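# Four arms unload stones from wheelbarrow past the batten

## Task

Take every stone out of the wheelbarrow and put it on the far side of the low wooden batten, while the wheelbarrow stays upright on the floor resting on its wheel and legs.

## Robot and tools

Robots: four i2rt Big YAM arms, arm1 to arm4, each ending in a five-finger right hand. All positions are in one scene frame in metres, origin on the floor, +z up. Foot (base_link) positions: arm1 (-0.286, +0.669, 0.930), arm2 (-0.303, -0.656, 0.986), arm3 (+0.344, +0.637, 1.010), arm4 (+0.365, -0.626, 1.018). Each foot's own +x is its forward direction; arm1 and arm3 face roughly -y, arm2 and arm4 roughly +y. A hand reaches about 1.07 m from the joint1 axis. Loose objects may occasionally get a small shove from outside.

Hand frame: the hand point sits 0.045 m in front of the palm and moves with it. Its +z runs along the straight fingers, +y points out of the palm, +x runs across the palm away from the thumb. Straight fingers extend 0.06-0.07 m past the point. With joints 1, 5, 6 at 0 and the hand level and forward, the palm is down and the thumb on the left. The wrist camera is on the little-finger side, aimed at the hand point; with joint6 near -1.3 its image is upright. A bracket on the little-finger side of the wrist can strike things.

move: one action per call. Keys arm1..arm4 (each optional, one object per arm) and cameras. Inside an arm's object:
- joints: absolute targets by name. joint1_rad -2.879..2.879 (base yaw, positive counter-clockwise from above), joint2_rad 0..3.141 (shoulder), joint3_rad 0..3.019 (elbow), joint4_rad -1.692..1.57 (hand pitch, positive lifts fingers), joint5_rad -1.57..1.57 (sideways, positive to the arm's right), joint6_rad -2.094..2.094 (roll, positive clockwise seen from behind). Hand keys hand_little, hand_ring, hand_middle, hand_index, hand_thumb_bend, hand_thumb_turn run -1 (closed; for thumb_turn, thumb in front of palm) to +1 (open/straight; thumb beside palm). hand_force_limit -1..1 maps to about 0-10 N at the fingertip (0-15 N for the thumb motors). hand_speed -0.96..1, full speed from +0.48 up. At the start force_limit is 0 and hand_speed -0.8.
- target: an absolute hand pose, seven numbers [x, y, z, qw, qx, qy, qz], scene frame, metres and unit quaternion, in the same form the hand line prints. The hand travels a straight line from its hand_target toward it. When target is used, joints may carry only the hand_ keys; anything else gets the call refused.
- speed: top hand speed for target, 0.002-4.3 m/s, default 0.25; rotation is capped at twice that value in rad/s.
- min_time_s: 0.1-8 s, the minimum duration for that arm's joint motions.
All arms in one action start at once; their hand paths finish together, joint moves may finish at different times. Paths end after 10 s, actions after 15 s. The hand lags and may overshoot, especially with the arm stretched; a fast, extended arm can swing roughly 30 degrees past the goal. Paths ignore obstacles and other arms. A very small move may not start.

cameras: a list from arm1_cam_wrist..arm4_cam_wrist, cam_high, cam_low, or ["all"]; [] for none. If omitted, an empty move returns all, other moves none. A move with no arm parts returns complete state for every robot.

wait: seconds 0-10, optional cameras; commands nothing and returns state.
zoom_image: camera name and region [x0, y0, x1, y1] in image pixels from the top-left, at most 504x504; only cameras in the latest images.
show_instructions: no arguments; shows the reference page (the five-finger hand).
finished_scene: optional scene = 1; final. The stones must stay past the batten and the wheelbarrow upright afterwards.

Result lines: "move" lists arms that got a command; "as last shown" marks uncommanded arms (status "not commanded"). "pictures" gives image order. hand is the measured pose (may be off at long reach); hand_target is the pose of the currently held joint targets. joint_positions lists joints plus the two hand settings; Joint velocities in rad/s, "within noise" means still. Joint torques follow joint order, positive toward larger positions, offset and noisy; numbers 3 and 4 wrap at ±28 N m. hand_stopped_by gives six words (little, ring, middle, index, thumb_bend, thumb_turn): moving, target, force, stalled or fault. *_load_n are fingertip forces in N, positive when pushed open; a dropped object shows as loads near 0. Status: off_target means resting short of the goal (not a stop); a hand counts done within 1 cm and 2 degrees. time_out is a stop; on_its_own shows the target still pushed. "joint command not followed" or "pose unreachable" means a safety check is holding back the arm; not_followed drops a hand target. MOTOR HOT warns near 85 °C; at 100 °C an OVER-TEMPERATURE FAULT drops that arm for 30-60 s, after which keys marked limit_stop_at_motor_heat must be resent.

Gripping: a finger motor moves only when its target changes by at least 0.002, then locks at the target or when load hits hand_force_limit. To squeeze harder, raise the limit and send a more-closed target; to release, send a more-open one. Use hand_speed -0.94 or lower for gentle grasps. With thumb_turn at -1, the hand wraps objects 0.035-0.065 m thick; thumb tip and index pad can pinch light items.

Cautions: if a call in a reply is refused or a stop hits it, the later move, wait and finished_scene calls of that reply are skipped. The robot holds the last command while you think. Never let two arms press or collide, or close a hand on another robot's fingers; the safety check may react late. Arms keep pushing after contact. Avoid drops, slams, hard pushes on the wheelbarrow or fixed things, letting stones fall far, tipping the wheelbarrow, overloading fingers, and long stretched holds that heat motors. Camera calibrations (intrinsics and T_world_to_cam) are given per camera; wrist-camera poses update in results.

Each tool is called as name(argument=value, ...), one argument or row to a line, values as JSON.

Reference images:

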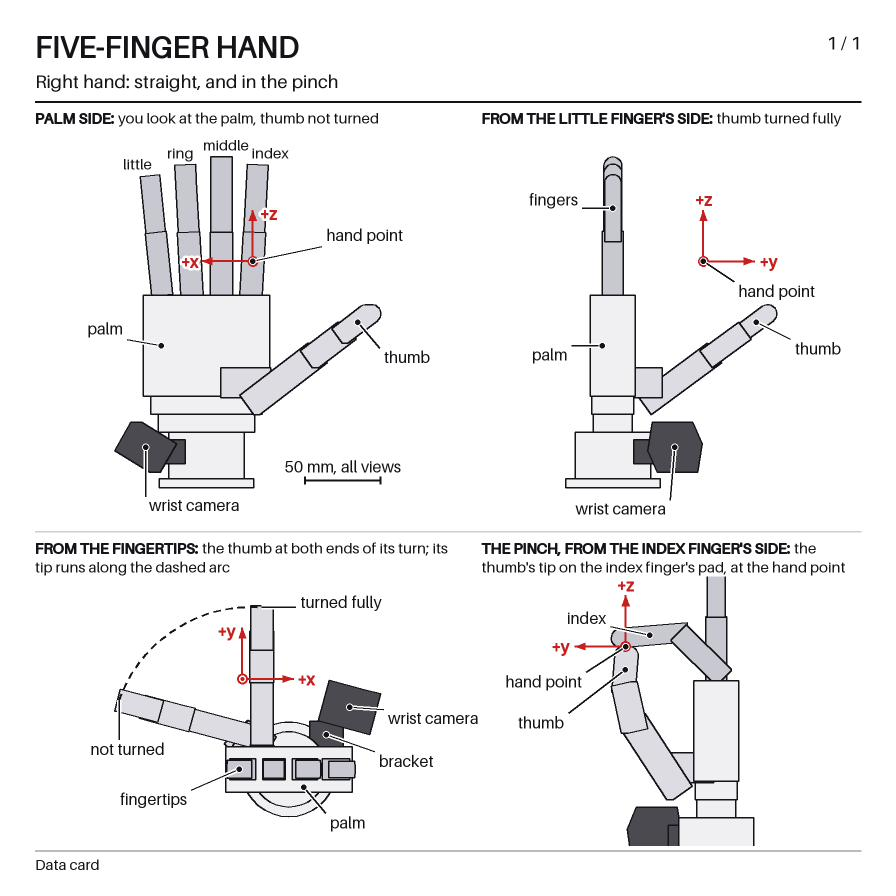

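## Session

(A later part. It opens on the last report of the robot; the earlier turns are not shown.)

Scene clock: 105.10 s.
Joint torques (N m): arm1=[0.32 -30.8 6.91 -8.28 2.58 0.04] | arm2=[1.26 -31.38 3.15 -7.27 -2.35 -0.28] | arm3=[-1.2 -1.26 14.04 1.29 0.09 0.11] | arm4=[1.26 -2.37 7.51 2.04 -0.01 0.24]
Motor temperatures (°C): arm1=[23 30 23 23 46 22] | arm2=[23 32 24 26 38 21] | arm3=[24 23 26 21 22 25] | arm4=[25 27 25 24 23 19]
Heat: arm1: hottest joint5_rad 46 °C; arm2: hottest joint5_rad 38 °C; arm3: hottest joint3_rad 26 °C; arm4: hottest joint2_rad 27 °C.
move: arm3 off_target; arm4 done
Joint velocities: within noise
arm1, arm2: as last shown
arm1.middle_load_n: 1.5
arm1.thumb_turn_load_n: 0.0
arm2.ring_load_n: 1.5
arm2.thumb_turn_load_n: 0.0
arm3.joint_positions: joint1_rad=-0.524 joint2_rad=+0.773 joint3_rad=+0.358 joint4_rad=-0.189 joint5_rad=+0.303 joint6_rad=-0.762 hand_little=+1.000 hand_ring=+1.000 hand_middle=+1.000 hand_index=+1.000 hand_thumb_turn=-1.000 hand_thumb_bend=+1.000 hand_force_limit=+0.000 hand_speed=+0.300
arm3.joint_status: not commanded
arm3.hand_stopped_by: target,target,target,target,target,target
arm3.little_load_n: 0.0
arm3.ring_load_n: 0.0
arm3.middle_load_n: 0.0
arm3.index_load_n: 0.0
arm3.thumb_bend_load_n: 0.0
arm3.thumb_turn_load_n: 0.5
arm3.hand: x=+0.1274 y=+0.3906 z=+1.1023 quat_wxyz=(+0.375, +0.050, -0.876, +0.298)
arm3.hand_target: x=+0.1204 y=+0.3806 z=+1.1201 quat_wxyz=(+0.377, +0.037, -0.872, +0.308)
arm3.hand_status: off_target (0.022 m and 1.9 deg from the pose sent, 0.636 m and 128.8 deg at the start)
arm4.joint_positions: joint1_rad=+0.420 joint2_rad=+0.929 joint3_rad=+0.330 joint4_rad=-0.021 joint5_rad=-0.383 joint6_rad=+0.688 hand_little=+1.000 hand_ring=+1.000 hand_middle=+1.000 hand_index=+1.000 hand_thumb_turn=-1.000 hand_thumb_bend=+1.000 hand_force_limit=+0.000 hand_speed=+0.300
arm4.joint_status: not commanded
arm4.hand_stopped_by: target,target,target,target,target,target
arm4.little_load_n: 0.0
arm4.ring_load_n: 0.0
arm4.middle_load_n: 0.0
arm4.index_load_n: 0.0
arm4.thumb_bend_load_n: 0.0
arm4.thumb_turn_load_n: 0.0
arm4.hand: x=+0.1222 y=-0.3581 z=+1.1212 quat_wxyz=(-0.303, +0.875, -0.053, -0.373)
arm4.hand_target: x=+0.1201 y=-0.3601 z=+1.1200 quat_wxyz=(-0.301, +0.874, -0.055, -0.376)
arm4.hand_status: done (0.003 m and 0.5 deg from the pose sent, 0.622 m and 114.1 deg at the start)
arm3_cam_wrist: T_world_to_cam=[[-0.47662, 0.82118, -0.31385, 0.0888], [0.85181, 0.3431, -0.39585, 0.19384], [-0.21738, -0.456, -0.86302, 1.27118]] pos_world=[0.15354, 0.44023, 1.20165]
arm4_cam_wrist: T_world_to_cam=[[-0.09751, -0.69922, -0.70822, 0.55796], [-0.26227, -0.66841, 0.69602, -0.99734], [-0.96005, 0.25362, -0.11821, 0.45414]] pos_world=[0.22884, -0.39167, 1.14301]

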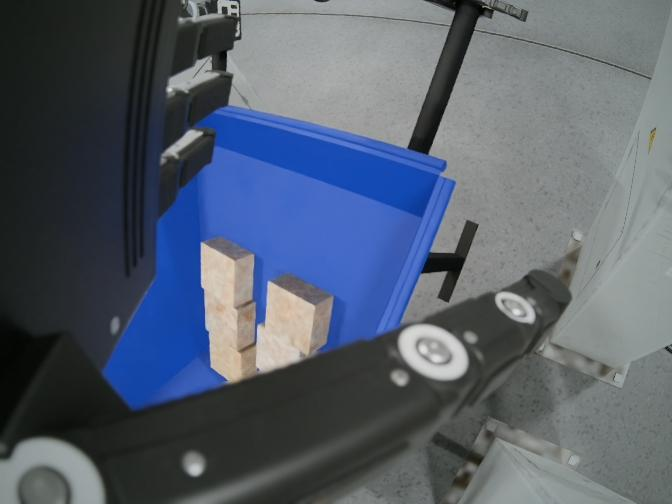

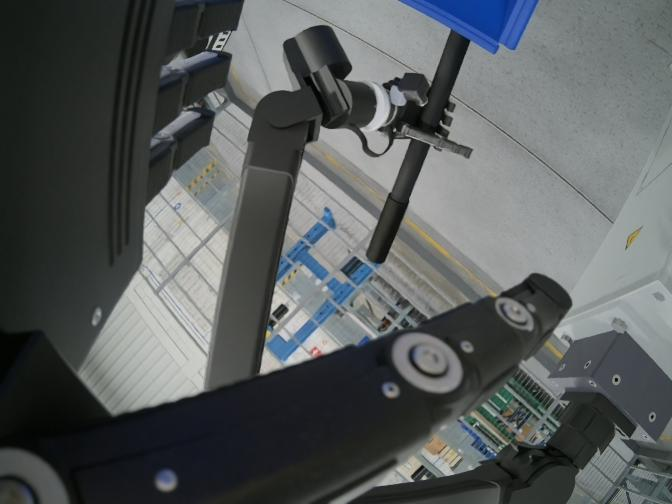

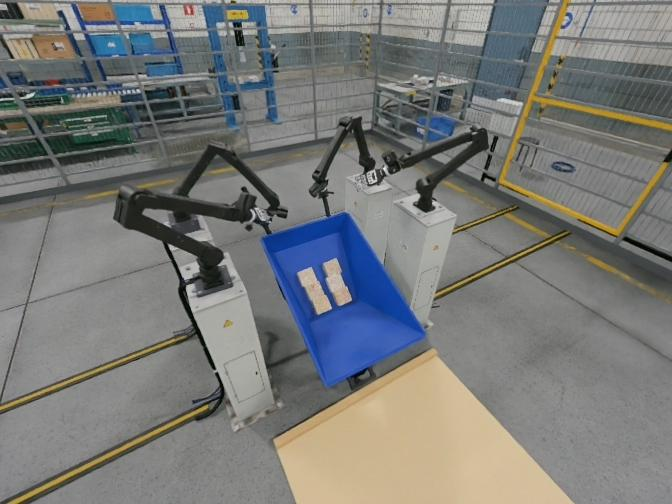

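move(
  arm3={"target": [-0.07, 0.355, 0.85, 0.377, 0.037, -0.872, 0.308], "speed": 0.2},
  arm4={"target": [-0.08, -0.306, 0.83, -0.3015, 0.874, -0.055, -0.376], "speed": 0.2},
  cameras=["arm3_cam_wrist", "arm4_cam_wrist", "cam_high"],
)

Scene clock: 108.33 s.
Joint torques (N m): arm1=[0.38 -30.8 6.91 -8.02 2.33 0] | arm2=[0.32 -31.97 2.8 -7.28 -2.24 -0.33] | arm3=[-1.26 -11.22 3.58 2.88 -0.15 -0.19] | arm4=[3.14 -8.94 5.22 0.49 -0.74 0.2]
Motor temperatures (°C): arm1=[23 31 23 23 45 22] | arm2=[23 32 24 26 38 21] | arm3=[24 23 26 21 22 25] | arm4=[25 27 25 24 23 19]
Heat: arm1: hottest joint5_rad 45 °C; arm2: hottest joint5_rad 38 °C; arm3: hottest joint3_rad 26 °C; arm4: hottest joint2_rad 27 °C.
move: arm3 done; arm4 off_target
Joint velocities: within noise
arm1, arm2: as last shown
arm1.joint_positions: joint1_rad=+0.220 joint2_rad=+1.950 joint3_rad=+1.117 joint4_rad=-1.128 joint5_rad=+0.716 joint6_rad=+0.586 hand_little=-0.798 hand_ring=-0.799 hand_middle=-0.800 hand_index=-0.800 hand_thumb_turn=-1.000 hand_thumb_bend=+1.000 hand_force_limit=+0.000 hand_speed=-0.800
arm1.little_load_n: 13.5
arm1.ring_load_n: 7.5
arm1.middle_load_n: 0.5
arm1.thumb_bend_load_n: -0.5
arm1.hand: x=-0.2956 y=+0.3065 z=+0.8755 quat_wxyz=(+0.391, -0.105, -0.914, -0.036)
arm1.hand_target: x=-0.2987 y=+0.3026 z=+0.9560 quat_wxyz=(+0.409, -0.094, -0.908, -0.011)
arm2.joint_positions: joint1_rad=-0.281 joint2_rad=+2.331 joint3_rad=+1.359 joint4_rad=-0.974 joint5_rad=-0.714 joint6_rad=-0.614 hand_little=-0.844 hand_ring=-0.805 hand_middle=-0.787 hand_index=-0.767 hand_thumb_turn=-1.000 hand_thumb_bend=+1.000 hand_force_limit=+0.000 hand_speed=-0.800
arm2.little_load_n: 5.0
arm2.ring_load_n: 3.0
arm2.middle_load_n: 5.5
arm2.index_load_n: 10.0
arm2.thumb_turn_load_n: -0.5
arm2.hand: x=-0.3046 y=-0.2369 z=+0.8415 quat_wxyz=(+0.010, +0.920, +0.086, -0.382)
arm3.joint_positions: joint1_rad=-0.970 joint2_rad=+2.114 joint3_rad=+0.606 joint4_rad=+0.936 joint5_rad=-0.073 joint6_rad=-0.968 hand_little=+1.000 hand_ring=+1.000 hand_middle=+1.000 hand_index=+1.000 hand_thumb_turn=-1.000 hand_thumb_bend=+1.000 hand_force_limit=+0.000 hand_speed=+0.300
arm3.joint_status: not commanded
arm3.hand_stopped_by: target,target,target,target,target,target
arm3.little_load_n: 0.0
arm3.ring_load_n: 0.0
arm3.middle_load_n: 0.0
arm3.index_load_n: 0.0
arm3.thumb_bend_load_n: 0.0
arm3.thumb_turn_load_n: 0.5
arm3.hand: x=-0.0622 y=+0.3552 z=+0.8519 quat_wxyz=(+0.369, +0.032, -0.877, +0.308)
arm3.hand_target: x=-0.0700 y=+0.3551 z=+0.8502 quat_wxyz=(+0.377, +0.037, -0.873, +0.308)
arm3.hand_status: done (0.008 m and 1.2 deg from the pose sent, 0.322 m and 1.9 deg at the start)
arm4.joint_positions: joint1_rad=+0.840 joint2_rad=+2.302 joint3_rad=+0.694 joint4_rad=+1.087 joint5_rad=+0.014 joint6_rad=+0.942 hand_little=+1.000 hand_ring=+1.000 hand_middle=+1.000 hand_index=+1.000 hand_thumb_turn=-1.000 hand_thumb_bend=+1.000 hand_force_limit=+0.000 hand_speed=+0.300
arm4.joint_status: not commanded
arm4.hand_stopped_by: target,target,target,target,target,target
arm4.little_load_n: 0.0
arm4.ring_load_n: 0.0
arm4.middle_load_n: 0.0
arm4.index_load_n: 0.0
arm4.thumb_bend_load_n: 0.0
arm4.thumb_turn_load_n: -0.5
arm4.hand: x=-0.0626 y=-0.2911 z=+0.8604 quat_wxyz=(-0.329, +0.862, -0.070, -0.378)
arm4.hand_target: x=-0.0772 y=-0.3074 z=+0.8322 quat_wxyz=(-0.302, +0.874, -0.055, -0.376)
arm4.hand_status: off_target (0.038 m and 3.9 deg from the pose sent, 0.358 m and 0.5 deg at the start)
arm3_cam_wrist: T_world_to_cam=[[-0.4531, 0.82058, -0.34836, -0.0199], [0.86709, 0.31494, -0.38596, 0.27089], [-0.207, -0.47694, -0.85422, 0.99828]] pos_world=[-0.03727, 0.40714, 0.95037]
arm4_cam_wrist: T_world_to_cam=[[-0.14944, -0.66318, -0.73339, 0.43089], [-0.27737, -0.68382, 0.67488, -0.80663], [-0.94907, 0.30427, -0.08176, 0.21288]] pos_world=[0.0427, -0.3306, 0.87779]

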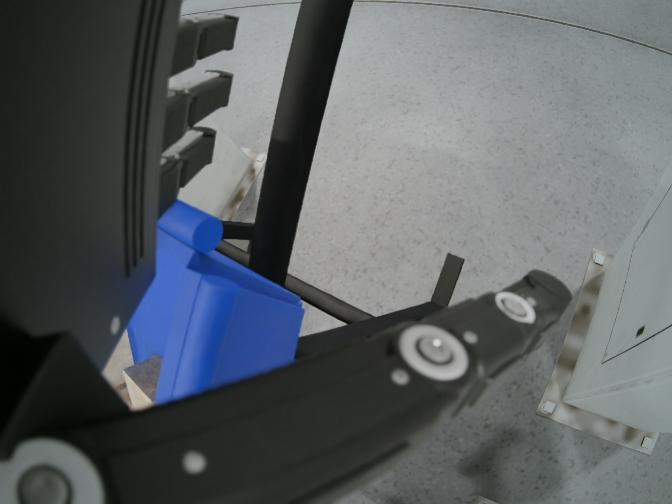

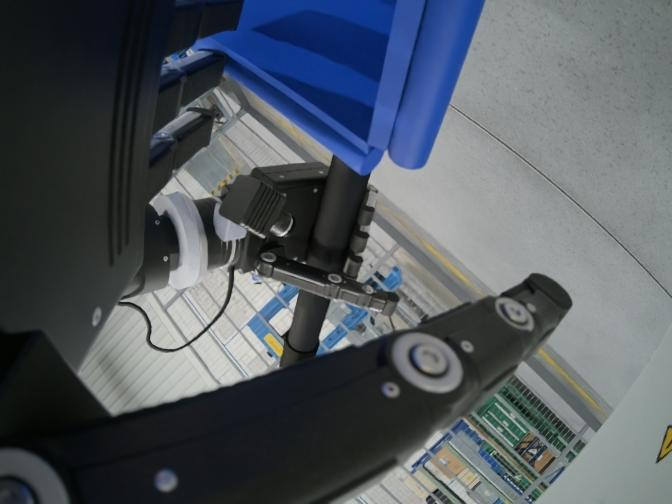

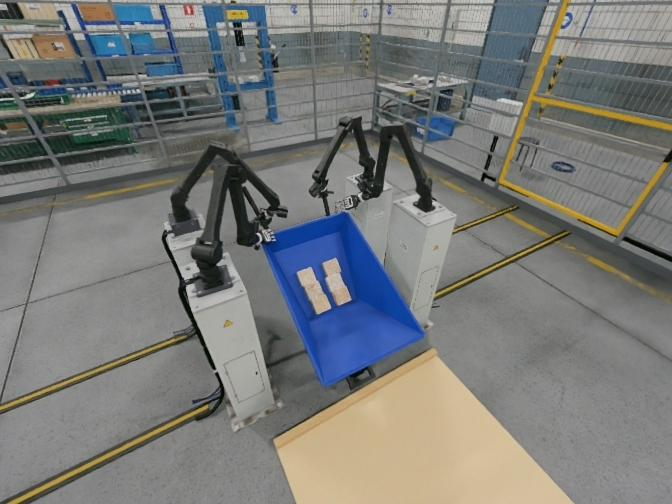

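move(
  arm3={"target": [0.10, 0.40, 1.08, 0.377, 0.037, -0.872, 0.308], "speed": 0.2},
  arm4={"target": [0.10, -0.40, 1.08, -0.3015, 0.874, -0.055, -0.376], "speed": 0.2},
)

move(
  arm1={"target": [-0.463, 0.312, 0.763, -0.2996, 0.0953, 0.9486, 0.0165], "speed": 0.07},
  arm2={"target": [-0.465, -0.205, 0.76, 0.0046, 0.9498, 0.0926, -0.2986], "speed": 0.07},
  cameras=["cam_high", "cam_low"],
)

Scene clock: 116.10 s.
Joint torques (N m): arm1=[-0.09 -30.68 6.86 -8.01 2.64 -0.05] | arm2=[1.44 -31.56 2.84 -7.12 -2.39 -0.27] | arm3=[0.15 -2.26 11.26 1.35 0.35 0.11] | arm4=[0.62 -1.67 8.7 1.22 0.03 0.01]
Motor temperatures (°C): arm1=[23 31 23 24 44 22] | arm2=[23 34 24 26 37 21] | arm3=[24 23 26 21 22 25] | arm4=[25 27 25 24 23 19]
Heat: arm1: hottest joint5_rad 44 °C; arm2: hottest joint5_rad 37 °C; arm3: hottest joint3_rad 26 °C; arm4: hottest joint2_rad 27 °C.
move: arm3 off_target; arm4 off_target
Joint velocities: within noise
arm1, arm2: as last shown
arm1.joint_positions: joint1_rad=+0.225 joint2_rad=+1.949 joint3_rad=+1.118 joint4_rad=-1.128 joint5_rad=+0.707 joint6_rad=+0.591 hand_little=-0.798 hand_ring=-0.799 hand_middle=-0.800 hand_index=-0.800 hand_thumb_turn=-1.000 hand_thumb_bend=+1.000 hand_force_limit=+0.000 hand_speed=-0.800
arm1.little_load_n: 14.0
arm1.ring_load_n: 9.5
arm1.middle_load_n: 1.0
arm1.thumb_bend_load_n: 0.0
arm1.hand: x=-0.2920 y=+0.3064 z=+0.8750 quat_wxyz=(+0.387, -0.107, -0.915, -0.035)
arm2.joint_positions: joint1_rad=-0.295 joint2_rad=+2.326 joint3_rad=+1.359 joint4_rad=-0.978 joint5_rad=-0.710 joint6_rad=-0.621 hand_little=-0.844 hand_ring=-0.805 hand_middle=-0.787 hand_index=-0.767 hand_thumb_turn=-1.000 hand_thumb_bend=+1.000 hand_force_limit=+0.000 hand_speed=-0.800
arm2.little_load_n: 3.5
arm2.ring_load_n: 1.5
arm2.middle_load_n: 3.5
arm2.index_load_n: 7.0
arm2.thumb_turn_load_n: 0.0
arm2.hand: x=-0.2976 y=-0.2368 z=+0.8431 quat_wxyz=(+0.006, +0.921, +0.084, -0.380)
arm3.joint_positions: joint1_rad=-0.675 joint2_rad=+0.849 joint3_rad=+0.288 joint4_rad=-0.013 joint5_rad=+0.186 joint6_rad=-0.834 hand_little=+1.000 hand_ring=+1.000 hand_middle=+1.000 hand_index=+1.000 hand_thumb_turn=-1.000 hand_thumb_bend=+1.000 hand_force_limit=+0.000 hand_speed=+0.300
arm3.joint_status: not commanded
arm3.hand_stopped_by: target,target,target,target,target,target
arm3.little_load_n: 0.0
arm3.ring_load_n: 0.0
arm3.middle_load_n: 0.0
arm3.index_load_n: 0.0
arm3.thumb_bend_load_n: 0.0
arm3.thumb_turn_load_n: 0.0
arm3.hand: x=+0.0999 y=+0.4073 z=+1.0720 quat_wxyz=(+0.378, +0.040, -0.874, +0.301)
arm3.hand_target: x=+0.1000 y=+0.4000 z=+1.0800 quat_wxyz=(+0.377, +0.037, -0.872, +0.308)
arm3.hand_status: off_target (0.011 m and 0.9 deg from the pose sent, 0.283 m and 1.2 deg at the start)
arm4.joint_positions: joint1_rad=+0.605 joint2_rad=+0.959 joint3_rad=+0.172 joint4_rad=+0.189 joint5_rad=-0.241 joint6_rad=+0.815 hand_little=+1.000 hand_ring=+1.000 hand_middle=+1.000 hand_index=+1.000 hand_thumb_turn=-1.000 hand_thumb_bend=+1.000 hand_force_limit=+0.000 hand_speed=+0.300
arm4.joint_status: not commanded
arm4.hand_stopped_by: target,target,target,target,target,target
arm4.little_load_n: 0.0
arm4.ring_load_n: 0.0
arm4.middle_load_n: 0.0
arm4.index_load_n: 0.0
arm4.thumb_bend_load_n: 0.0
arm4.thumb_turn_load_n: 0.0
arm4.hand: x=+0.1020 y=-0.4086 z=+1.0724 quat_wxyz=(-0.292, +0.877, -0.059, -0.376)
arm4.hand_target: x=+0.1002 y=-0.4001 z=+1.0802 quat_wxyz=(-0.302, +0.874, -0.055, -0.376)
arm4.hand_status: off_target (0.012 m and 1.2 deg from the pose sent, 0.294 m and 3.9 deg at the start)
pictures: none

Scene clock: 120.33 s.
Joint torques (N m): arm1=[-3.19 -27.28 1.62 -2.82 2.48 -0.36] | arm2=[4.07 -29.57 0.59 -3.25 -2.4 0.02] | arm3=[0.03 -2.32 11.3 1.32 0.33 0.11] | arm4=[0.44 -1.79 8.81 1.21 0.05 0.01]
Motor temperatures (°C): arm1=[23 31 23 23 44 22] | arm2=[23 34 24 26 37 21] | arm3=[24 23 26 21 22 25] | arm4=[25 27 25 24 23 19]
Heat: arm1: hottest joint5_rad 44 °C; arm2: hottest joint5_rad 37 °C; arm3: hottest joint3_rad 26 °C; arm4: hottest joint2_rad 27 °C.
move: arm1 off_target; arm2 off_target
Joint velocities: within noise
arm1.joint_positions: joint1_rad=-0.198 joint2_rad=+2.205 joint3_rad=+0.985 joint4_rad=-0.329 joint5_rad=+0.540 joint6_rad=-0.007 hand_little=-0.799 hand_ring=-0.799 hand_middle=-0.799 hand_index=-0.799 hand_thumb_turn=-1.000 hand_thumb_bend=+1.000 hand_force_limit=+0.000 hand_speed=-0.800
arm1.joint_status: not commanded
arm1.hand_stopped_by: target,target,target,target,target,target
arm1.little_load_n: 4.5
arm1.ring_load_n: 8.0
arm1.middle_load_n: 10.0
arm1.index_load_n: 9.0
arm1.thumb_bend_load_n: 0.0
arm1.thumb_turn_load_n: 0.0
arm1.hand: x=-0.4391 y=+0.3164 z=+0.7080 quat_wxyz=(+0.270, -0.100, -0.957, -0.021)
arm1.hand_target: x=-0.4617 y=+0.3132 z=+0.7562 quat_wxyz=(+0.300, -0.096, -0.949, -0.017)
arm1.hand_status: off_target (0.060 m and 3.6 deg from the pose sent, 0.205 m and 11.0 deg at the start)
arm2.joint_positions: joint1_rad=+0.040 joint2_rad=+2.561 joint3_rad=+1.360 joint4_rad=-0.434 joint5_rad=-0.557 joint6_rad=-0.135 hand_little=-0.843 hand_ring=-0.805 hand_middle=-0.787 hand_index=-0.768 hand_thumb_turn=-1.000 hand_thumb_bend=+1.000 hand_force_limit=+0.000 hand_speed=-0.800
arm2.joint_status: not commanded
arm2.hand_stopped_by: force,force,force,force,target,target
arm2.little_load_n: 12.0
arm2.ring_load_n: 6.5
arm2.middle_load_n: 4.0
arm2.index_load_n: 3.0
arm2.thumb_bend_load_n: 0.0
arm2.thumb_turn_load_n: -0.5
arm2.hand: x=-0.4382 y=-0.2253 z=+0.6874 quat_wxyz=(+0.018, +0.959, +0.073, -0.272)
arm2.hand_target: x=-0.4643 y=-0.2074 z=+0.7520 quat_wxyz=(+0.005, +0.950, +0.093, -0.299)
arm2.hand_status: off_target (0.080 m and 4.2 deg from the pose sent, 0.190 m and 10.0 deg at the start)
arm3, arm4: as last shown
arm3.thumb_turn_load_n: 0.5
arm3.hand_target: x=+0.1000 y=+0.4001 z=+1.0800 quat_wxyz=(+0.377, +0.037, -0.872, +0.308)

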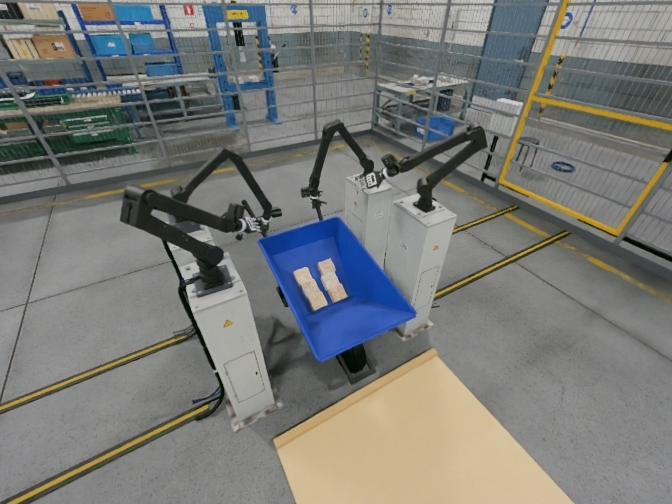

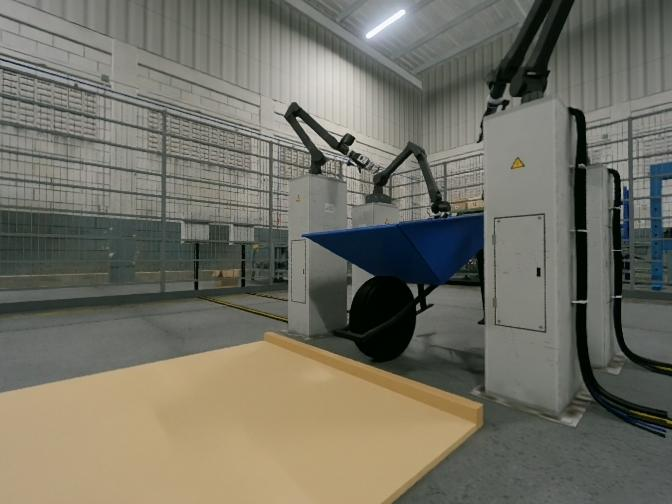

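move(
  arm1={"target": [-0.500, 0.318, 0.62, -0.2406, 0.0953, 0.965, 0.0186], "speed": 0.07},
  arm2={"target": [-0.502, -0.200, 0.62, 0.0135, 0.967, 0.091, -0.240], "speed": 0.07},
)

move(
  arm1={"target": [-0.526, 0.330, 0.50, -0.1985, 0.095, 0.9748, 0.0203], "speed": 0.05},
  arm2={"target": [-0.524, -0.185, 0.50, 0.019, 0.974, 0.090, -0.207], "speed": 0.05},
  cameras=["cam_high", "cam_low"],
)

zoom_image(
  camera="cam_low",
  region=[250, 180, 500, 430],
)

Scene clock: 123.13 s.
Joint torques (N m): arm1=[-3.72 -28.1 -1.54 -1.8 2.83 -0.24] | arm2=[4.31 -29.1 -0.31 -2.67 -2.86 -0.02] | arm3=[0.15 -2.37 11.22 1.37 0.36 0.09] | arm4=[0.79 -1.61 8.72 1.2 0.02 0.02]
Motor temperatures (°C): arm1=[23 31 23 23 44 22] | arm2=[23 34 24 26 38 21] | arm3=[24 23 27 21 22 25] | arm4=[24 27 26 24 23 19]
Heat: arm1: hottest joint5_rad 44 °C; arm2: hottest joint5_rad 38 °C; arm3: hottest joint3_rad 27 °C; arm4: hottest joint2_rad 27 °C.
move: arm1 off_target; arm2 off_target
Joint velocities: within noise
arm1.joint_positions: joint1_rad=-0.322 joint2_rad=+2.559 joint3_rad=+1.146 joint4_rad=-0.082 joint5_rad=+0.398 joint6_rad=-0.158 hand_little=-0.799 hand_ring=-0.799 hand_middle=-0.799 hand_index=-0.799 hand_thumb_turn=-1.000 hand_thumb_bend=+1.000 hand_force_limit=+0.000 hand_speed=-0.800
arm1.joint_status: not commanded
arm1.hand_stopped_by: target,target,target,target,target,target
arm1.little_load_n: 4.5
arm1.ring_load_n: 7.0
arm1.middle_load_n: 6.5
arm1.index_load_n: 5.0
arm1.thumb_bend_load_n: -0.5
arm1.thumb_turn_load_n: 0.0
arm1.hand: x=-0.4703 y=+0.3190 z=+0.5690 quat_wxyz=(+0.204, -0.093, -0.974, -0.014)
arm1.hand_target: x=-0.4981 y=+0.3190 z=+0.6140 quat_wxyz=(+0.240, -0.096, -0.966, -0.020)
arm1.hand_status: off_target (0.059 m and 4.4 deg from the pose sent, 0.107 m and 3.5 deg at the start)
arm2.joint_positions: joint1_rad=+0.139 joint2_rad=+2.857 joint3_rad=+1.578 joint4_rad=-0.307 joint5_rad=-0.420 joint6_rad=-0.008 hand_little=-0.843 hand_ring=-0.805 hand_middle=-0.787 hand_index=-0.768 hand_thumb_turn=-1.000 hand_thumb_bend=+1.000 hand_force_limit=+0.000 hand_speed=-0.800
arm2.joint_status: not commanded
arm2.hand_stopped_by: force,force,force,force,target,target
arm2.little_load_n: 9.5
arm2.ring_load_n: 4.5
arm2.middle_load_n: 3.0
arm2.index_load_n: 2.5
arm2.thumb_bend_load_n: 0.0
arm2.thumb_turn_load_n: 0.0
arm2.hand: x=-0.4665 y=-0.2245 z=+0.5522 quat_wxyz=(+0.021, +0.976, +0.068, -0.204)
arm2.hand_target: x=-0.5009 y=-0.2020 z=+0.6129 quat_wxyz=(+0.014, +0.966, +0.091, -0.240)
arm2.hand_status: off_target (0.080 m and 5.1 deg from the pose sent, 0.096 m and 4.4 deg at the start)
arm3, arm4: as last shown
arm3.thumb_turn_load_n: 0.0
arm4.middle_load_n: -0.5
pictures: none

Scene clock: 126.13 s.
Joint torques (N m): arm1=[-6.95 -19.49 2.78 0.03 1.88 -0.71] | arm2=[0.73 -21.01 5.27 -0.28 -0.29 0.06] | arm3=[0.15 -2.26 11.32 1.36 0.34 0.1] | arm4=[0.21 -1.55 8.76 1.22 0.03 0.02]
Motor temperatures (°C): arm1=[23 31 23 23 44 22] | arm2=[23 34 24 26 38 21] | arm3=[24 23 27 21 22 25] | arm4=[24 27 26 24 23 19]
Heat: arm1: hottest joint5_rad 44 °C; arm2: hottest joint5_rad 38 °C; arm3: hottest joint3_rad 27 °C; arm4: hottest joint2_rad 27 °C.
move: arm1 off_target; arm2 off_target
Joint velocities: within noise
arm1.joint_positions: joint1_rad=-0.381 joint2_rad=+2.751 joint3_rad=+1.281 joint4_rad=-0.020 joint5_rad=+0.334 joint6_rad=-0.208 hand_little=-0.799 hand_ring=-0.799 hand_middle=-0.799 hand_index=-0.800 hand_thumb_turn=-1.000 hand_thumb_bend=+1.000 hand_force_limit=+0.000 hand_speed=-0.800
arm1.joint_status: not commanded
arm1.hand_stopped_by: target,target,target,target,target,target
arm1.little_load_n: 4.5
arm1.ring_load_n: 5.5
arm1.middle_load_n: 3.0
arm1.index_load_n: 1.0
arm1.thumb_bend_load_n: 0.0
arm1.thumb_turn_load_n: 0.0
arm1.hand: x=-0.4833 y=+0.3261 z=+0.4935 quat_wxyz=(+0.174, -0.097, -0.980, -0.013)
arm1.hand_target: x=-0.5237 y=+0.3312 z=+0.5006 quat_wxyz=(+0.198, -0.096, -0.975, -0.022)
arm1.hand_status: off_target (0.043 m and 3.0 deg from the pose sent, 0.089 m and 1.0 deg at the start)
arm2.joint_positions: joint1_rad=+0.241 joint2_rad=+3.044 joint3_rad=+1.852 joint4_rad=-0.394 joint5_rad=-0.423 joint6_rad=+0.044 hand_little=-0.844 hand_ring=-0.806 hand_middle=-0.787 hand_index=-0.768 hand_thumb_turn=-1.000 hand_thumb_bend=+1.000 hand_force_limit=+0.000 hand_speed=-0.800
arm2.joint_status: not commanded
arm2.hand_stopped_by: force,force,force,force,target,target
arm2.little_load_n: 2.0
arm2.ring_load_n: 0.5
arm2.middle_load_n: 0.0
arm2.index_load_n: 0.5
arm2.thumb_bend_load_n: -0.5
arm2.thumb_turn_load_n: 0.0
arm2.hand: x=-0.5205 y=-0.2118 z=+0.4921 quat_wxyz=(+0.038, +0.974, +0.093, -0.203)
arm2.hand_target: x=-0.5237 y=-0.1855 z=+0.5007 quat_wxyz=(+0.019, +0.974, +0.090, -0.207)
arm2.hand_status: off_target (0.028 m and 2.2 deg from the pose sent, 0.087 m and 2.5 deg at the start)
arm3, arm4: as last shown
arm4.middle_load_n: 0.0

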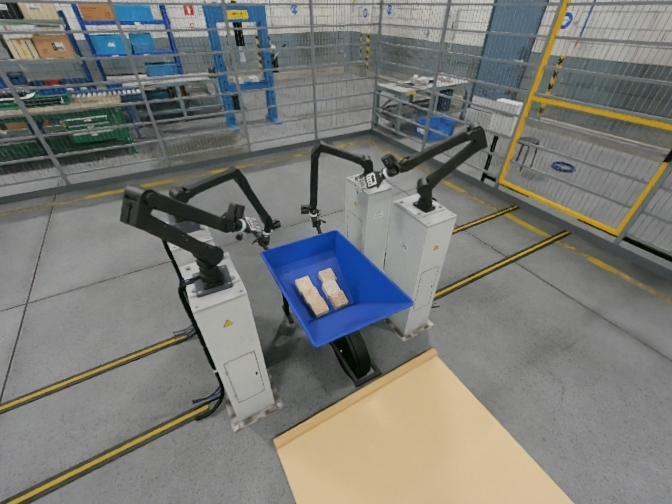

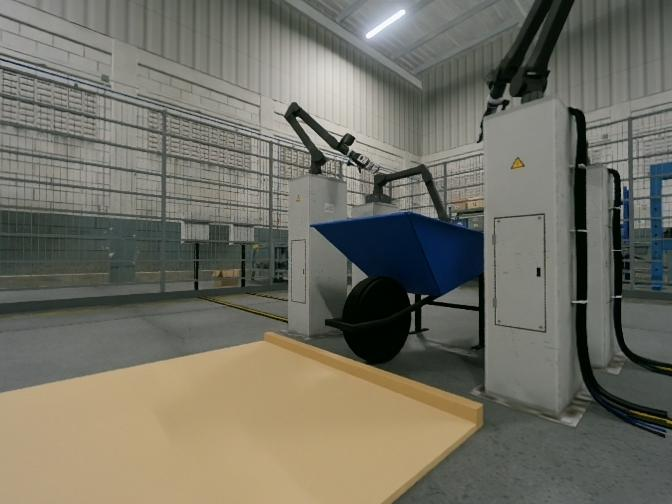

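Scaled by 2.016 from the camera's image (finer frame: 960x720).

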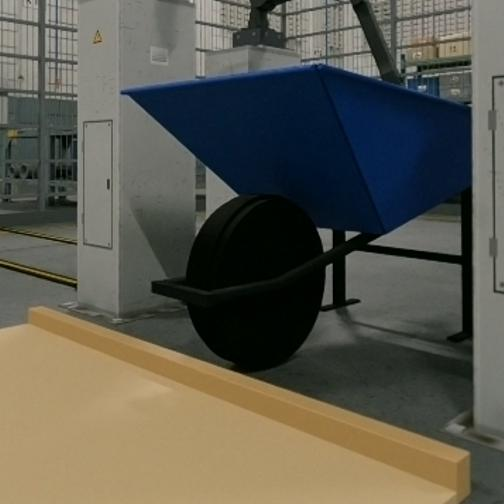

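move(
  arm1={"joints": {"hand_little": 0.6, "hand_ring": 0.6, "hand_middle": 0.6, "hand_index": 0.6, "hand_force_limit": 0.2, "hand_speed": -0.2}},
  arm2={"joints": {"hand_little": 0.6, "hand_ring": 0.6, "hand_middle": 0.6, "hand_index": 0.6, "hand_force_limit": 0.2, "hand_speed": -0.2}},
)

move(
  arm1={"target": [-0.592, 0.340, 0.535, -0.165, 0.095, 0.981, 0.021], "speed": 0.12},
  arm2={"target": [-0.652, -0.222, 0.545, 0.018, 0.981, 0.090, -0.165], "speed": 0.12},
  cameras=["arm1_cam_wrist", "arm2_cam_wrist", "cam_high"],
)

Scene clock: 127.60 s.
Joint torques (N m): arm1=[-1.55 -19.84 1.29 0.1 0.31 0.01] | arm2=[0.73 -20.78 4.03 -0.24 -0.29 0.05] | arm3=[0.26 -2.32 11.3 1.33 0.35 0.09] | arm4=[0.79 -1.67 8.79 1.18 0.03 0.02]
Motor temperatures (°C): arm1=[23 31 23 23 43 22] | arm2=[23 33 24 26 37 21] | arm3=[24 22 27 21 22 25] | arm4=[24 27 26 24 23 19]
Heat: arm1: hottest joint5_rad 43 °C; arm2: hottest joint5_rad 37 °C; arm3: hottest joint3_rad 27 °C; arm4: hottest joint2_rad 27 °C.
move: arm1 done; arm2 done
Joint velocities: within noise
arm1.joint_positions: joint1_rad=-0.441 joint2_rad=+2.751 joint3_rad=+1.303 joint4_rad=-0.020 joint5_rad=+0.379 joint6_rad=-0.272 hand_little=+0.600 hand_ring=+0.600 hand_middle=+0.600 hand_index=+0.600 hand_thumb_turn=-1.000 hand_thumb_bend=+1.000 hand_force_limit=+0.200 hand_speed=-0.200
arm1.joint_status: all done
arm1.hand_stopped_by: target,target,target,target,target,target
arm1.little_load_n: 0.0
arm1.ring_load_n: 0.0
arm1.middle_load_n: 0.0
arm1.index_load_n: 0.0
arm1.thumb_bend_load_n: 0.0
arm1.thumb_turn_load_n: 0.0
arm1.hand: x=-0.5203 y=+0.3323 z=+0.4976 quat_wxyz=(+0.198, -0.097, -0.975, -0.021)
arm1.hand_target: x=-0.5237 y=+0.3311 z=+0.5006 quat_wxyz=(+0.199, -0.096, -0.975, -0.022)
arm1.hand_status: not commanded
arm2.joint_positions: joint1_rad=+0.241 joint2_rad=+3.044 joint3_rad=+1.869 joint4_rad=-0.394 joint5_rad=-0.423 joint6_rad=+0.044 hand_little=+0.600 hand_ring=+0.600 hand_middle=+0.600 hand_index=+0.600 hand_thumb_turn=-1.000 hand_thumb_bend=+1.000 hand_force_limit=+0.200 hand_speed=-0.200
arm2.joint_status: all done
arm2.hand_stopped_by: target,target,target,target,target,target
arm2.little_load_n: 0.0
arm2.ring_load_n: 0.0
arm2.middle_load_n: 0.0
arm2.index_load_n: 0.0
arm2.thumb_bend_load_n: 0.0
arm2.thumb_turn_load_n: 0.0
arm2.hand: x=-0.5229 y=-0.2022 z=+0.4935 quat_wxyz=(+0.030, +0.974, +0.095, -0.204)
arm2.hand_target: x=-0.5238 y=-0.1854 z=+0.5007 quat_wxyz=(+0.019, +0.974, +0.090, -0.207)
arm2.hand_status: not commanded
arm3, arm4: as last shown
arm4.middle_load_n: -0.5
arm4.thumb_bend_load_n: -0.5
pictures: none

Scene clock: 129.50 s.
Joint torques (N m): arm1=[-2.49 -21.89 2.52 -0.24 0.25 -0.04] | arm2=[0.85 -21.95 2.39 0.61 -0.08 0.09] | arm3=[0.26 -2.32 11.32 1.31 0.35 0.11] | arm4=[0.15 -1.44 8.76 1.11 0.03 0]
Motor temperatures (°C): arm1=[23 31 23 23 42 22] | arm2=[23 33 24 25 36 21] | arm3=[24 22 27 21 22 25] | arm4=[24 27 26 24 23 19]
Heat: arm1: hottest joint5_rad 42 °C; arm2: hottest joint5_rad 36 °C; arm3: hottest joint3_rad 27 °C; arm4: hottest joint2_rad 27 °C.
move: arm1 off_target; arm2 done
Joint velocities: within noise
arm1.joint_positions: joint1_rad=-0.590 joint2_rad=+2.688 joint3_rad=+1.320 joint4_rad=-0.087 joint5_rad=+0.299 joint6_rad=-0.431 hand_little=+0.600 hand_ring=+0.600 hand_middle=+0.600 hand_index=+0.600 hand_thumb_turn=-1.000 hand_thumb_bend=+1.000 hand_force_limit=+0.200 hand_speed=-0.200
arm1.joint_status: not commanded
arm1.hand_stopped_by: target,target,target,target,target,target
arm1.little_load_n: 0.0
arm1.ring_load_n: 0.0
arm1.middle_load_n: 0.0
arm1.index_load_n: 0.0
arm1.thumb_bend_load_n: 0.0
arm1.thumb_turn_load_n: 0.0
arm1.hand: x=-0.5785 y=+0.3459 z=+0.5247 quat_wxyz=(+0.161, -0.092, -0.982, -0.026)
arm1.hand_target: x=-0.5920 y=+0.3400 z=+0.5350 quat_wxyz=(+0.165, -0.095, -0.981, -0.021)
arm1.hand_status: off_target (0.018 m and 0.8 deg from the pose sent, 0.081 m and 3.8 deg at the start)
arm2.joint_positions: joint1_rad=+0.495 joint2_rad=+2.918 joint3_rad=+1.789 joint4_rad=-0.354 joint5_rad=-0.328 joint6_rad=+0.311 hand_little=+0.600 hand_ring=+0.600 hand_middle=+0.600 hand_index=+0.600 hand_thumb_turn=-1.000 hand_thumb_bend=+1.000 hand_force_limit=+0.200 hand_speed=-0.200
arm2.joint_status: not commanded
arm2.hand_stopped_by: target,target,target,target,target,target
arm2.little_load_n: 0.0
arm2.ring_load_n: 0.0
arm2.middle_load_n: 0.0
arm2.index_load_n: 0.0
arm2.thumb_bend_load_n: 0.0
arm2.thumb_turn_load_n: 0.0
arm2.hand: x=-0.6508 y=-0.2284 z=+0.5398 quat_wxyz=(+0.025, +0.982, +0.096, -0.163)
arm2.hand_target: x=-0.6520 y=-0.2222 z=+0.5449 quat_wxyz=(+0.018, +0.982, +0.090, -0.165)
arm2.hand_status: done (0.008 m and 1.0 deg from the pose sent, 0.140 m and 4.8 deg at the start)
arm3, arm4: as last shown
arm4.middle_load_n: 0.0
arm4.thumb_bend_load_n: 0.0
arm1_cam_wrist: T_world_to_cam=[[-0.12682, 0.98144, 0.14388, -0.49401], [0.97984, 0.10138, 0.17213, 0.44602], [0.15435, 0.1628, -0.97451, 0.6564]] pos_world=[-0.60099, 0.33276, 0.63398]
arm2_cam_wrist: T_world_to_cam=[[0.46554, -0.88415, -0.03934, 0.11738], [-0.5321, -0.31514, 0.78585, -0.84545], [-0.7072, -0.34491, -0.61717, -0.08851]] pos_world=[-0.56711, -0.19319, 0.61439]

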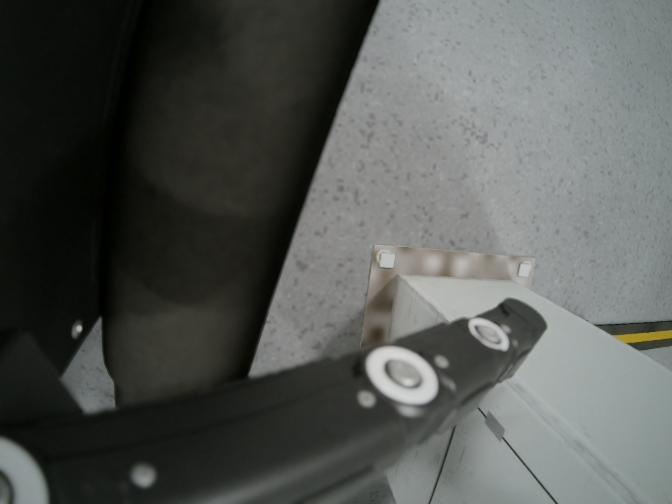

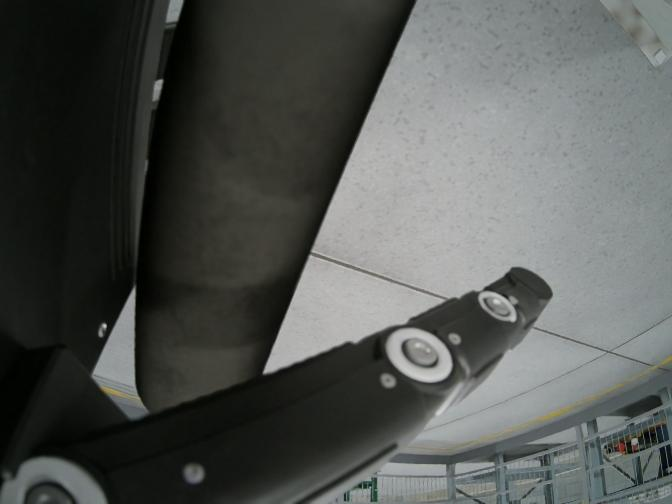

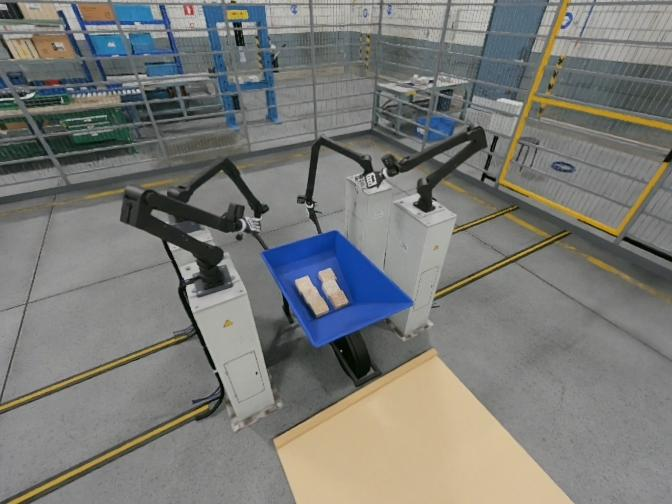

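move(
  arm1={"joints": {"hand_little": -0.8, "hand_ring": -0.8, "hand_middle": -0.8, "hand_index": -0.8, "hand_force_limit": 0.1, "hand_speed": -0.7}},
  arm2={"joints": {"hand_little": -0.8, "hand_ring": -0.8, "hand_middle": -0.8, "hand_index": -0.8, "hand_force_limit": 0.1, "hand_speed": -0.7}},
  cameras=["arm1_cam_wrist", "arm2_cam_wrist"],
)

Scene clock: 131.80 s.
Joint torques (N m): arm1=[-2.08 -21.95 2.44 -0.24 0.66 -0.06] | arm2=[1.03 -22.65 2.54 0.05 0.01 -0.2] | arm3=[0.21 -2.32 11.3 1.35 0.35 0.11] | arm4=[0.44 -1.55 8.77 1.21 0.02 0.01]
Motor temperatures (°C): arm1=[23 31 23 23 41 22] | arm2=[23 33 24 25 35 21] | arm3=[24 22 27 21 22 25] | arm4=[24 27 26 24 23 19]
Heat: arm1: hottest joint5_rad 41 °C; arm2: hottest joint5_rad 35 °C; arm3: hottest joint3_rad 27 °C; arm4: hottest joint2_rad 27 °C.
move: arm1 off_target; arm2 off_target
Joint velocities: within noise
arm1.joint_positions: joint1_rad=-0.594 joint2_rad=+2.689 joint3_rad=+1.320 joint4_rad=-0.087 joint5_rad=+0.287 joint6_rad=-0.430 hand_little=-0.779 hand_ring=-0.752 hand_middle=-0.752 hand_index=-0.752 hand_thumb_turn=-1.000 hand_thumb_bend=+1.000 hand_force_limit=+0.100 hand_speed=-0.700
arm1.joint_status: hand_little off_target (ended at -0.779, target -0.800); hand_ring off_target (ended at -0.752, target -0.800); hand_middle off_target (ended at -0.752, target -0.800); hand_index off_target (ended at -0.752, target -0.800); the others done
arm1.hand_stopped_by: force,force,force,force,target,target
arm1.little_load_n: 10.0
arm1.ring_load_n: 6.0
arm1.middle_load_n: 7.0
arm1.index_load_n: 7.5
arm1.thumb_bend_load_n: 0.0
arm1.thumb_turn_load_n: 0.0
arm1.hand: x=-0.5783 y=+0.3456 z=+0.5239 quat_wxyz=(+0.156, -0.095, -0.983, -0.023)
arm1.hand_target: x=-0.5920 y=+0.3401 z=+0.5349 quat_wxyz=(+0.165, -0.095, -0.981, -0.021)
arm1.hand_status: not commanded
arm2.joint_positions: joint1_rad=+0.495 joint2_rad=+2.927 joint3_rad=+1.786 joint4_rad=-0.342 joint5_rad=-0.330 joint6_rad=+0.343 hand_little=-0.752 hand_ring=-0.725 hand_middle=-0.751 hand_index=-0.752 hand_thumb_turn=-1.000 hand_thumb_bend=+1.000 hand_force_limit=+0.100 hand_speed=-0.700
arm2.joint_status: hand_little off_target (ended at -0.752, target -0.800); hand_ring off_target (ended at -0.725, target -0.800); hand_middle off_target (ended at -0.751, target -0.800); hand_index off_target (ended at -0.752, target -0.800); the others done
arm2.hand_stopped_by: force,force,force,force,target,target
arm2.little_load_n: 5.5
arm2.ring_load_n: 1.0
arm2.middle_load_n: 7.0
arm2.index_load_n: 6.5
arm2.thumb_bend_load_n: 0.0
arm2.thumb_turn_load_n: 0.0
arm2.hand: x=-0.6516 y=-0.2311 z=+0.5356 quat_wxyz=(+0.028, +0.983, +0.080, -0.164)
arm2.hand_target: x=-0.6521 y=-0.2219 z=+0.5451 quat_wxyz=(+0.018, +0.982, +0.090, -0.165)
arm2.hand_status: not commanded
arm3, arm4: as last shown
arm1_cam_wrist: T_world_to_cam=[[-0.12361, 0.98309, 0.13508, -0.48762], [0.97861, 0.09821, 0.18079, 0.44181], [0.16446, 0.15454, -0.9742, 0.66422]] pos_world=[-0.60188, 0.33334, 0.63308]
arm2_cam_wrist: T_world_to_cam=[[0.43908, -0.89794, -0.03025, 0.08992], [-0.5411, -0.29117, 0.78895, -0.8454], [-0.71723, -0.33004, -0.61372, -0.0976]] pos_world=[-0.56693, -0.19762, 0.60979]

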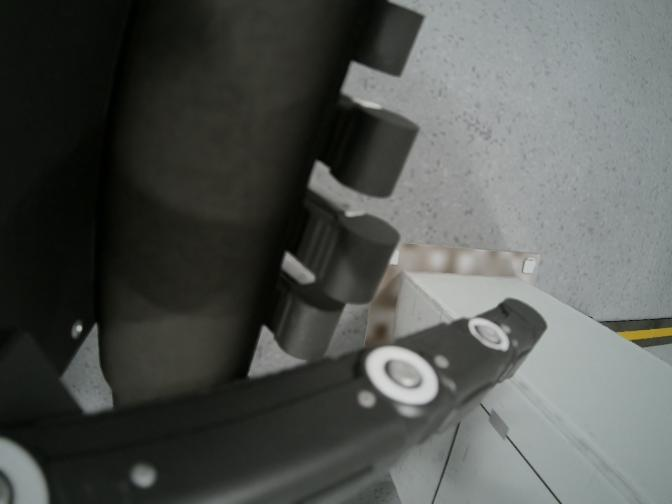

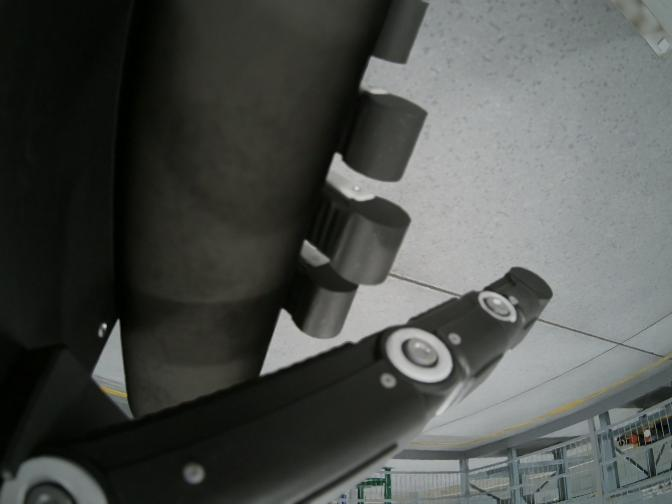

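move(
  arm1={"target": [-0.590, 0.340, 0.64, -0.215, 0.095, 0.971, 0.0195], "speed": 0.06},
  arm2={"target": [-0.660, -0.218, 0.655, 0.0165, 0.972, 0.0905, -0.2154], "speed": 0.06},
)

move(
  arm1={"target": [-0.590, 0.340, 0.735, -0.2629, 0.0953, 0.9594, 0.018], "speed": 0.05},
  arm2={"target": [-0.660, -0.218, 0.755, 0.0104, 0.9605, 0.0917, -0.2623], "speed": 0.053},
  cameras=["cam_high", "cam_low"],
)

Scene clock: 134.83 s.
Joint torques (N m): arm1=[-5.25 -34.49 -2.52 -2.65 2.92 -0.51] | arm2=[4.01 -32.21 -0.01 -2.66 -2.69 0.06] | arm3=[0.26 -2.43 11.26 1.32 0.35 0.1] | arm4=[0.09 -1.67 8.69 1.31 0.04 0.03]
Motor temperatures (°C): arm1=[23 31 23 22 40 22] | arm2=[23 33 24 25 35 21] | arm3=[24 22 27 21 22 25] | arm4=[24 27 26 24 23 19]
Heat: arm1: hottest joint5_rad 40 °C; arm2: hottest joint5_rad 35 °C; arm3: hottest joint3_rad 27 °C; arm4: hottest joint2_rad 27 °C.
move: arm1 off_target; arm2 off_target
Joint velocities: within noise
arm1.joint_positions: joint1_rad=-0.516 joint2_rad=+2.609 joint3_rad=+1.201 joint4_rad=-0.045 joint5_rad=+0.319 joint6_rad=-0.354 hand_little=-0.779 hand_ring=-0.752 hand_middle=-0.752 hand_index=-0.752 hand_thumb_turn=-1.000 hand_thumb_bend=+1.000 hand_force_limit=+0.100 hand_speed=-0.700
arm1.joint_status: not commanded
arm1.hand_stopped_by: force,force,force,force,target,target
arm1.little_load_n: 9.0
arm1.ring_load_n: 5.0
arm1.middle_load_n: 6.0
arm1.index_load_n: 7.0
arm1.thumb_bend_load_n: 0.0
arm1.thumb_turn_load_n: 0.0
arm1.hand: x=-0.5410 y=+0.3445 z=+0.5501 quat_wxyz=(+0.172, -0.094, -0.980, -0.017)
arm1.hand_target: x=-0.5847 y=+0.3421 z=+0.6226 quat_wxyz=(+0.215, -0.096, -0.972, -0.021)
arm1.hand_status: off_target (0.102 m and 5.1 deg from the pose sent, 0.117 m and 6.9 deg at the start; pose on its path clipped on 35 of 78 steps)
arm2.joint_positions: joint1_rad=+0.435 joint2_rad=+2.828 joint3_rad=+1.617 joint4_rad=-0.268 joint5_rad=-0.354 joint6_rad=+0.302 hand_little=-0.752 hand_ring=-0.725 hand_middle=-0.751 hand_index=-0.752 hand_thumb_turn=-1.000 hand_thumb_bend=+1.000 hand_force_limit=+0.100 hand_speed=-0.700
arm2.joint_status: not commanded
arm2.hand_stopped_by: force,force,force,force,target,target
arm2.little_load_n: 2.0
arm2.ring_load_n: 0.0
arm2.middle_load_n: 7.0
arm2.index_load_n: 7.0
arm2.thumb_bend_load_n: -0.5
arm2.thumb_turn_load_n: 0.0
arm2.hand: x=-0.6151 y=-0.2389 z=+0.5649 quat_wxyz=(+0.022, +0.981, +0.072, -0.177)
arm2.hand_target: x=-0.6579 y=-0.2201 z=+0.6419 quat_wxyz=(+0.017, +0.972, +0.091, -0.216)
arm2.hand_status: off_target (0.103 m and 5.1 deg from the pose sent, 0.121 m and 6.3 deg at the start; pose on its path clipped on 36 of 78 steps)
arm3, arm4: as last shown
arm3.middle_load_n: -0.5
arm4.thumb_turn_load_n: -0.5
pictures: none

Scene clock: 138.03 s.
Joint torques (N m): arm1=[-4.01 -33.73 -0.9 -2.71 3.64 -0.49] | arm2=[3.49 -31.5 0.62 -2.37 -3.18 0.07] | arm3=[0.03 -2.32 11.29 1.4 0.34 0.1] | arm4=[0.32 -1.49 8.76 1.18 0.06 0.04]
Motor temperatures (°C): arm1=[23 31 23 22 42 22] | arm2=[23 33 24 25 36 21] | arm3=[24 22 28 21 22 25] | arm4=[24 26 26 24 23 19]
Heat: arm1: hottest joint5_rad 42 °C; arm2: hottest joint5_rad 36 °C; arm3: hottest joint3_rad 28 °C; arm4: hottest joint2_rad 26 °C.
move: arm1 off_target; arm2 off_target
Joint velocities: within noise
arm1.joint_positions: joint1_rad=-0.482 joint2_rad=+2.412 joint3_rad=+1.069 joint4_rad=-0.094 joint5_rad=+0.394 joint6_rad=-0.322 hand_little=-0.779 hand_ring=-0.752 hand_middle=-0.752 hand_index=-0.752 hand_thumb_turn=-1.000 hand_thumb_bend=+1.000 hand_force_limit=+0.100 hand_speed=-0.700
arm1.joint_status: not commanded
arm1.hand_stopped_by: force,force,force,force,target,target
arm1.little_load_n: 10.0
arm1.ring_load_n: 6.0
arm1.middle_load_n: 7.0
arm1.index_load_n: 7.0
arm1.thumb_bend_load_n: 0.0
arm1.thumb_turn_load_n: 0.0
arm1.hand: x=-0.5376 y=+0.3458 z=+0.6262 quat_wxyz=(+0.209, -0.097, -0.973, -0.019)
arm1.hand_target: x=-0.5771 y=+0.3427 z=+0.7006 quat_wxyz=(+0.263, -0.097, -0.960, -0.020)
arm1.hand_status: off_target (0.121 m and 6.4 deg from the pose sent, 0.191 m and 10.7 deg at the start; pose on its path clipped on 85 of 96 steps)
arm2.joint_positions: joint1_rad=+0.406 joint2_rad=+2.648 joint3_rad=+1.456 joint4_rad=-0.265 joint5_rad=-0.433 joint6_rad=+0.275 hand_little=-0.752 hand_ring=-0.725 hand_middle=-0.751 hand_index=-0.752 hand_thumb_turn=-1.000 hand_thumb_bend=+1.000 hand_force_limit=+0.100 hand_speed=-0.700
arm2.joint_status: not commanded
arm2.hand_stopped_by: force,force,force,force,target,target
arm2.little_load_n: 1.0
arm2.ring_load_n: 0.0
arm2.middle_load_n: 6.5
arm2.index_load_n: 8.5
arm2.thumb_bend_load_n: 0.0
arm2.thumb_turn_load_n: 0.0
arm2.hand: x=-0.6119 y=-0.2394 z=+0.6430 quat_wxyz=(+0.020, +0.973, +0.074, -0.217)
arm2.hand_target: x=-0.6496 y=-0.2237 z=+0.7227 quat_wxyz=(+0.011, +0.960, +0.093, -0.262)
arm2.hand_status: off_target (0.124 m and 5.9 deg from the pose sent, 0.197 m and 10.5 deg at the start; pose on its path clipped on 89 of 96 steps)
arm3.joint_positions: joint1_rad=-0.675 joint2_rad=+0.849 joint3_rad=+0.288 joint4_rad=-0.013 joint5_rad=+0.186 joint6_rad=-0.834 hand_little=+1.000 hand_ring=+1.000 hand_middle=+1.000 hand_index=+1.000 hand_thumb_turn=-1.000 hand_thumb_bend=+1.000 hand_force_limit=+0.000 hand_speed=+0.300
arm3.joint_status: not commanded
arm3.hand_stopped_by: target,target,target,target,target,target
arm3.little_load_n: 0.0
arm3.ring_load_n: 0.0
arm3.middle_load_n: 0.0
arm3.index_load_n: 0.0
arm3.thumb_bend_load_n: 0.0
arm3.thumb_turn_load_n: 0.5
arm3.hand: x=+0.0999 y=+0.4073 z=+1.0720 quat_wxyz=(+0.378, +0.040, -0.874, +0.301)
arm3.hand_target: x=+0.1000 y=+0.4001 z=+1.0800 quat_wxyz=(+0.377, +0.037, -0.872, +0.308)
arm3.hand_status: not commanded
arm4.joint_positions: joint1_rad=+0.605 joint2_rad=+0.959 joint3_rad=+0.172 joint4_rad=+0.189 joint5_rad=-0.241 joint6_rad=+0.815 hand_little=+1.000 hand_ring=+1.000 hand_middle=+1.000 hand_index=+1.000 hand_thumb_turn=-1.000 hand_thumb_bend=+1.000 hand_force_limit=+0.000 hand_speed=+0.300
arm4.joint_status: not commanded
arm4.hand_stopped_by: target,target,target,target,target,target
arm4.little_load_n: 0.0
arm4.ring_load_n: 0.0
arm4.middle_load_n: 0.0
arm4.index_load_n: 0.0
arm4.thumb_bend_load_n: 0.0
arm4.thumb_turn_load_n: 0.0
arm4.hand: x=+0.1020 y=-0.4086 z=+1.0724 quat_wxyz=(-0.292, +0.877, -0.059, -0.376)
arm4.hand_target: x=+0.1002 y=-0.4001 z=+1.0802 quat_wxyz=(-0.302, +0.874, -0.055, -0.376)
arm4.hand_status: not commanded

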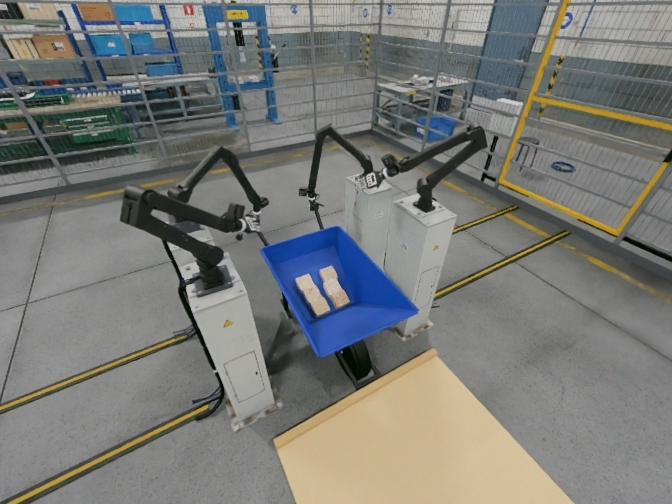

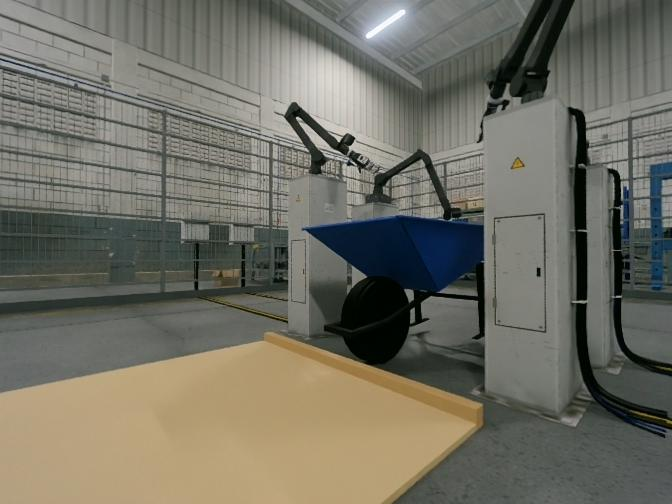

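move(
  arm1={"target": [-0.545, 0.336, 0.87, -0.3047, 0.0952, 0.947, 0.0163], "speed": 0.04},
  arm2={"target": [-0.615, -0.225, 0.90, 0.0064, 0.9534, 0.0923, -0.2872], "speed": 0.042},
)

Scene clock: 144.00 s.
Joint torques (N m): arm1=[-3.19 -32.32 3.58 -3.93 3.25 -0.64] | arm2=[3.31 -31.68 2.74 -3.38 -2.41 0.09] | arm3=[0.09 -2.43 11.28 1.36 0.33 0.11] | arm4=[0.44 -1.49 8.79 1.29 0.04 0.02]
Motor temperatures (°C): arm1=[23 32 22 22 45 22] | arm2=[23 33 24 25 38 21] | arm3=[24 22 28 20 22 25] | arm4=[24 26 26 24 23 19]
Heat: arm1: hottest joint5_rad 45 °C; arm2: hottest joint5_rad 38 °C; arm3: hottest joint3_rad 28 °C; arm4: hottest joint2_rad 26 °C.
move: arm1 off_target; arm2 off_target
Joint velocities: within noise
arm1.joint_positions: joint1_rad=-0.380 joint2_rad=+2.049 joint3_rad=+0.939 joint4_rad=-0.364 joint5_rad=+0.509 joint6_rad=-0.197 hand_little=-0.779 hand_ring=-0.752 hand_middle=-0.752 hand_index=-0.752 hand_thumb_turn=-1.000 hand_thumb_bend=+1.000 hand_force_limit=+0.100 hand_speed=-0.700
arm1.joint_status: not commanded
arm1.hand_stopped_by: force,force,force,force,target,target
arm1.little_load_n: 6.5
arm1.ring_load_n: 5.0
arm1.middle_load_n: 9.5
arm1.index_load_n: 13.0
arm1.thumb_bend_load_n: 0.0
arm1.thumb_turn_load_n: 0.0
arm1.hand: x=-0.5078 y=+0.3428 z=+0.7651 quat_wxyz=(+0.258, -0.105, -0.960, -0.030)
arm1.hand_target: x=-0.5387 y=+0.3385 z=+0.8425 quat_wxyz=(+0.305, -0.098, -0.947, -0.018)
arm1.hand_status: off_target (0.111 m and 5.9 deg from the pose sent, 0.244 m and 11.4 deg at the start; pose on its path clipped on 153 of 170 steps)
arm2.joint_positions: joint1_rad=+0.329 joint2_rad=+2.324 joint3_rad=+1.261 joint4_rad=-0.421 joint5_rad=-0.515 joint6_rad=+0.194 hand_little=-0.752 hand_ring=-0.725 hand_middle=-0.751 hand_index=-0.752 hand_thumb_turn=-1.000 hand_thumb_bend=+1.000 hand_force_limit=+0.100 hand_speed=-0.700
arm2.joint_status: not commanded
arm2.hand_stopped_by: force,force,force,force,target,target
arm2.little_load_n: 9.5
arm2.ring_load_n: 2.5
arm2.middle_load_n: 8.5
arm2.index_load_n: 6.0
arm2.thumb_bend_load_n: 0.0
arm2.thumb_turn_load_n: 0.0
arm2.hand: x=-0.5808 y=-0.2411 z=+0.7835 quat_wxyz=(+0.026, +0.964, +0.074, -0.253)
arm2.hand_target: x=-0.6080 y=-0.2302 z=+0.8667 quat_wxyz=(+0.007, +0.953, +0.093, -0.288)
arm2.hand_status: off_target (0.123 m and 5.1 deg from the pose sent, 0.257 m and 8.8 deg at the start; pose on its path clipped on 161 of 170 steps)
arm3, arm4: as last shown
arm3.middle_load_n: -0.5
arm3.thumb_turn_load_n: 0.0
pictures: none


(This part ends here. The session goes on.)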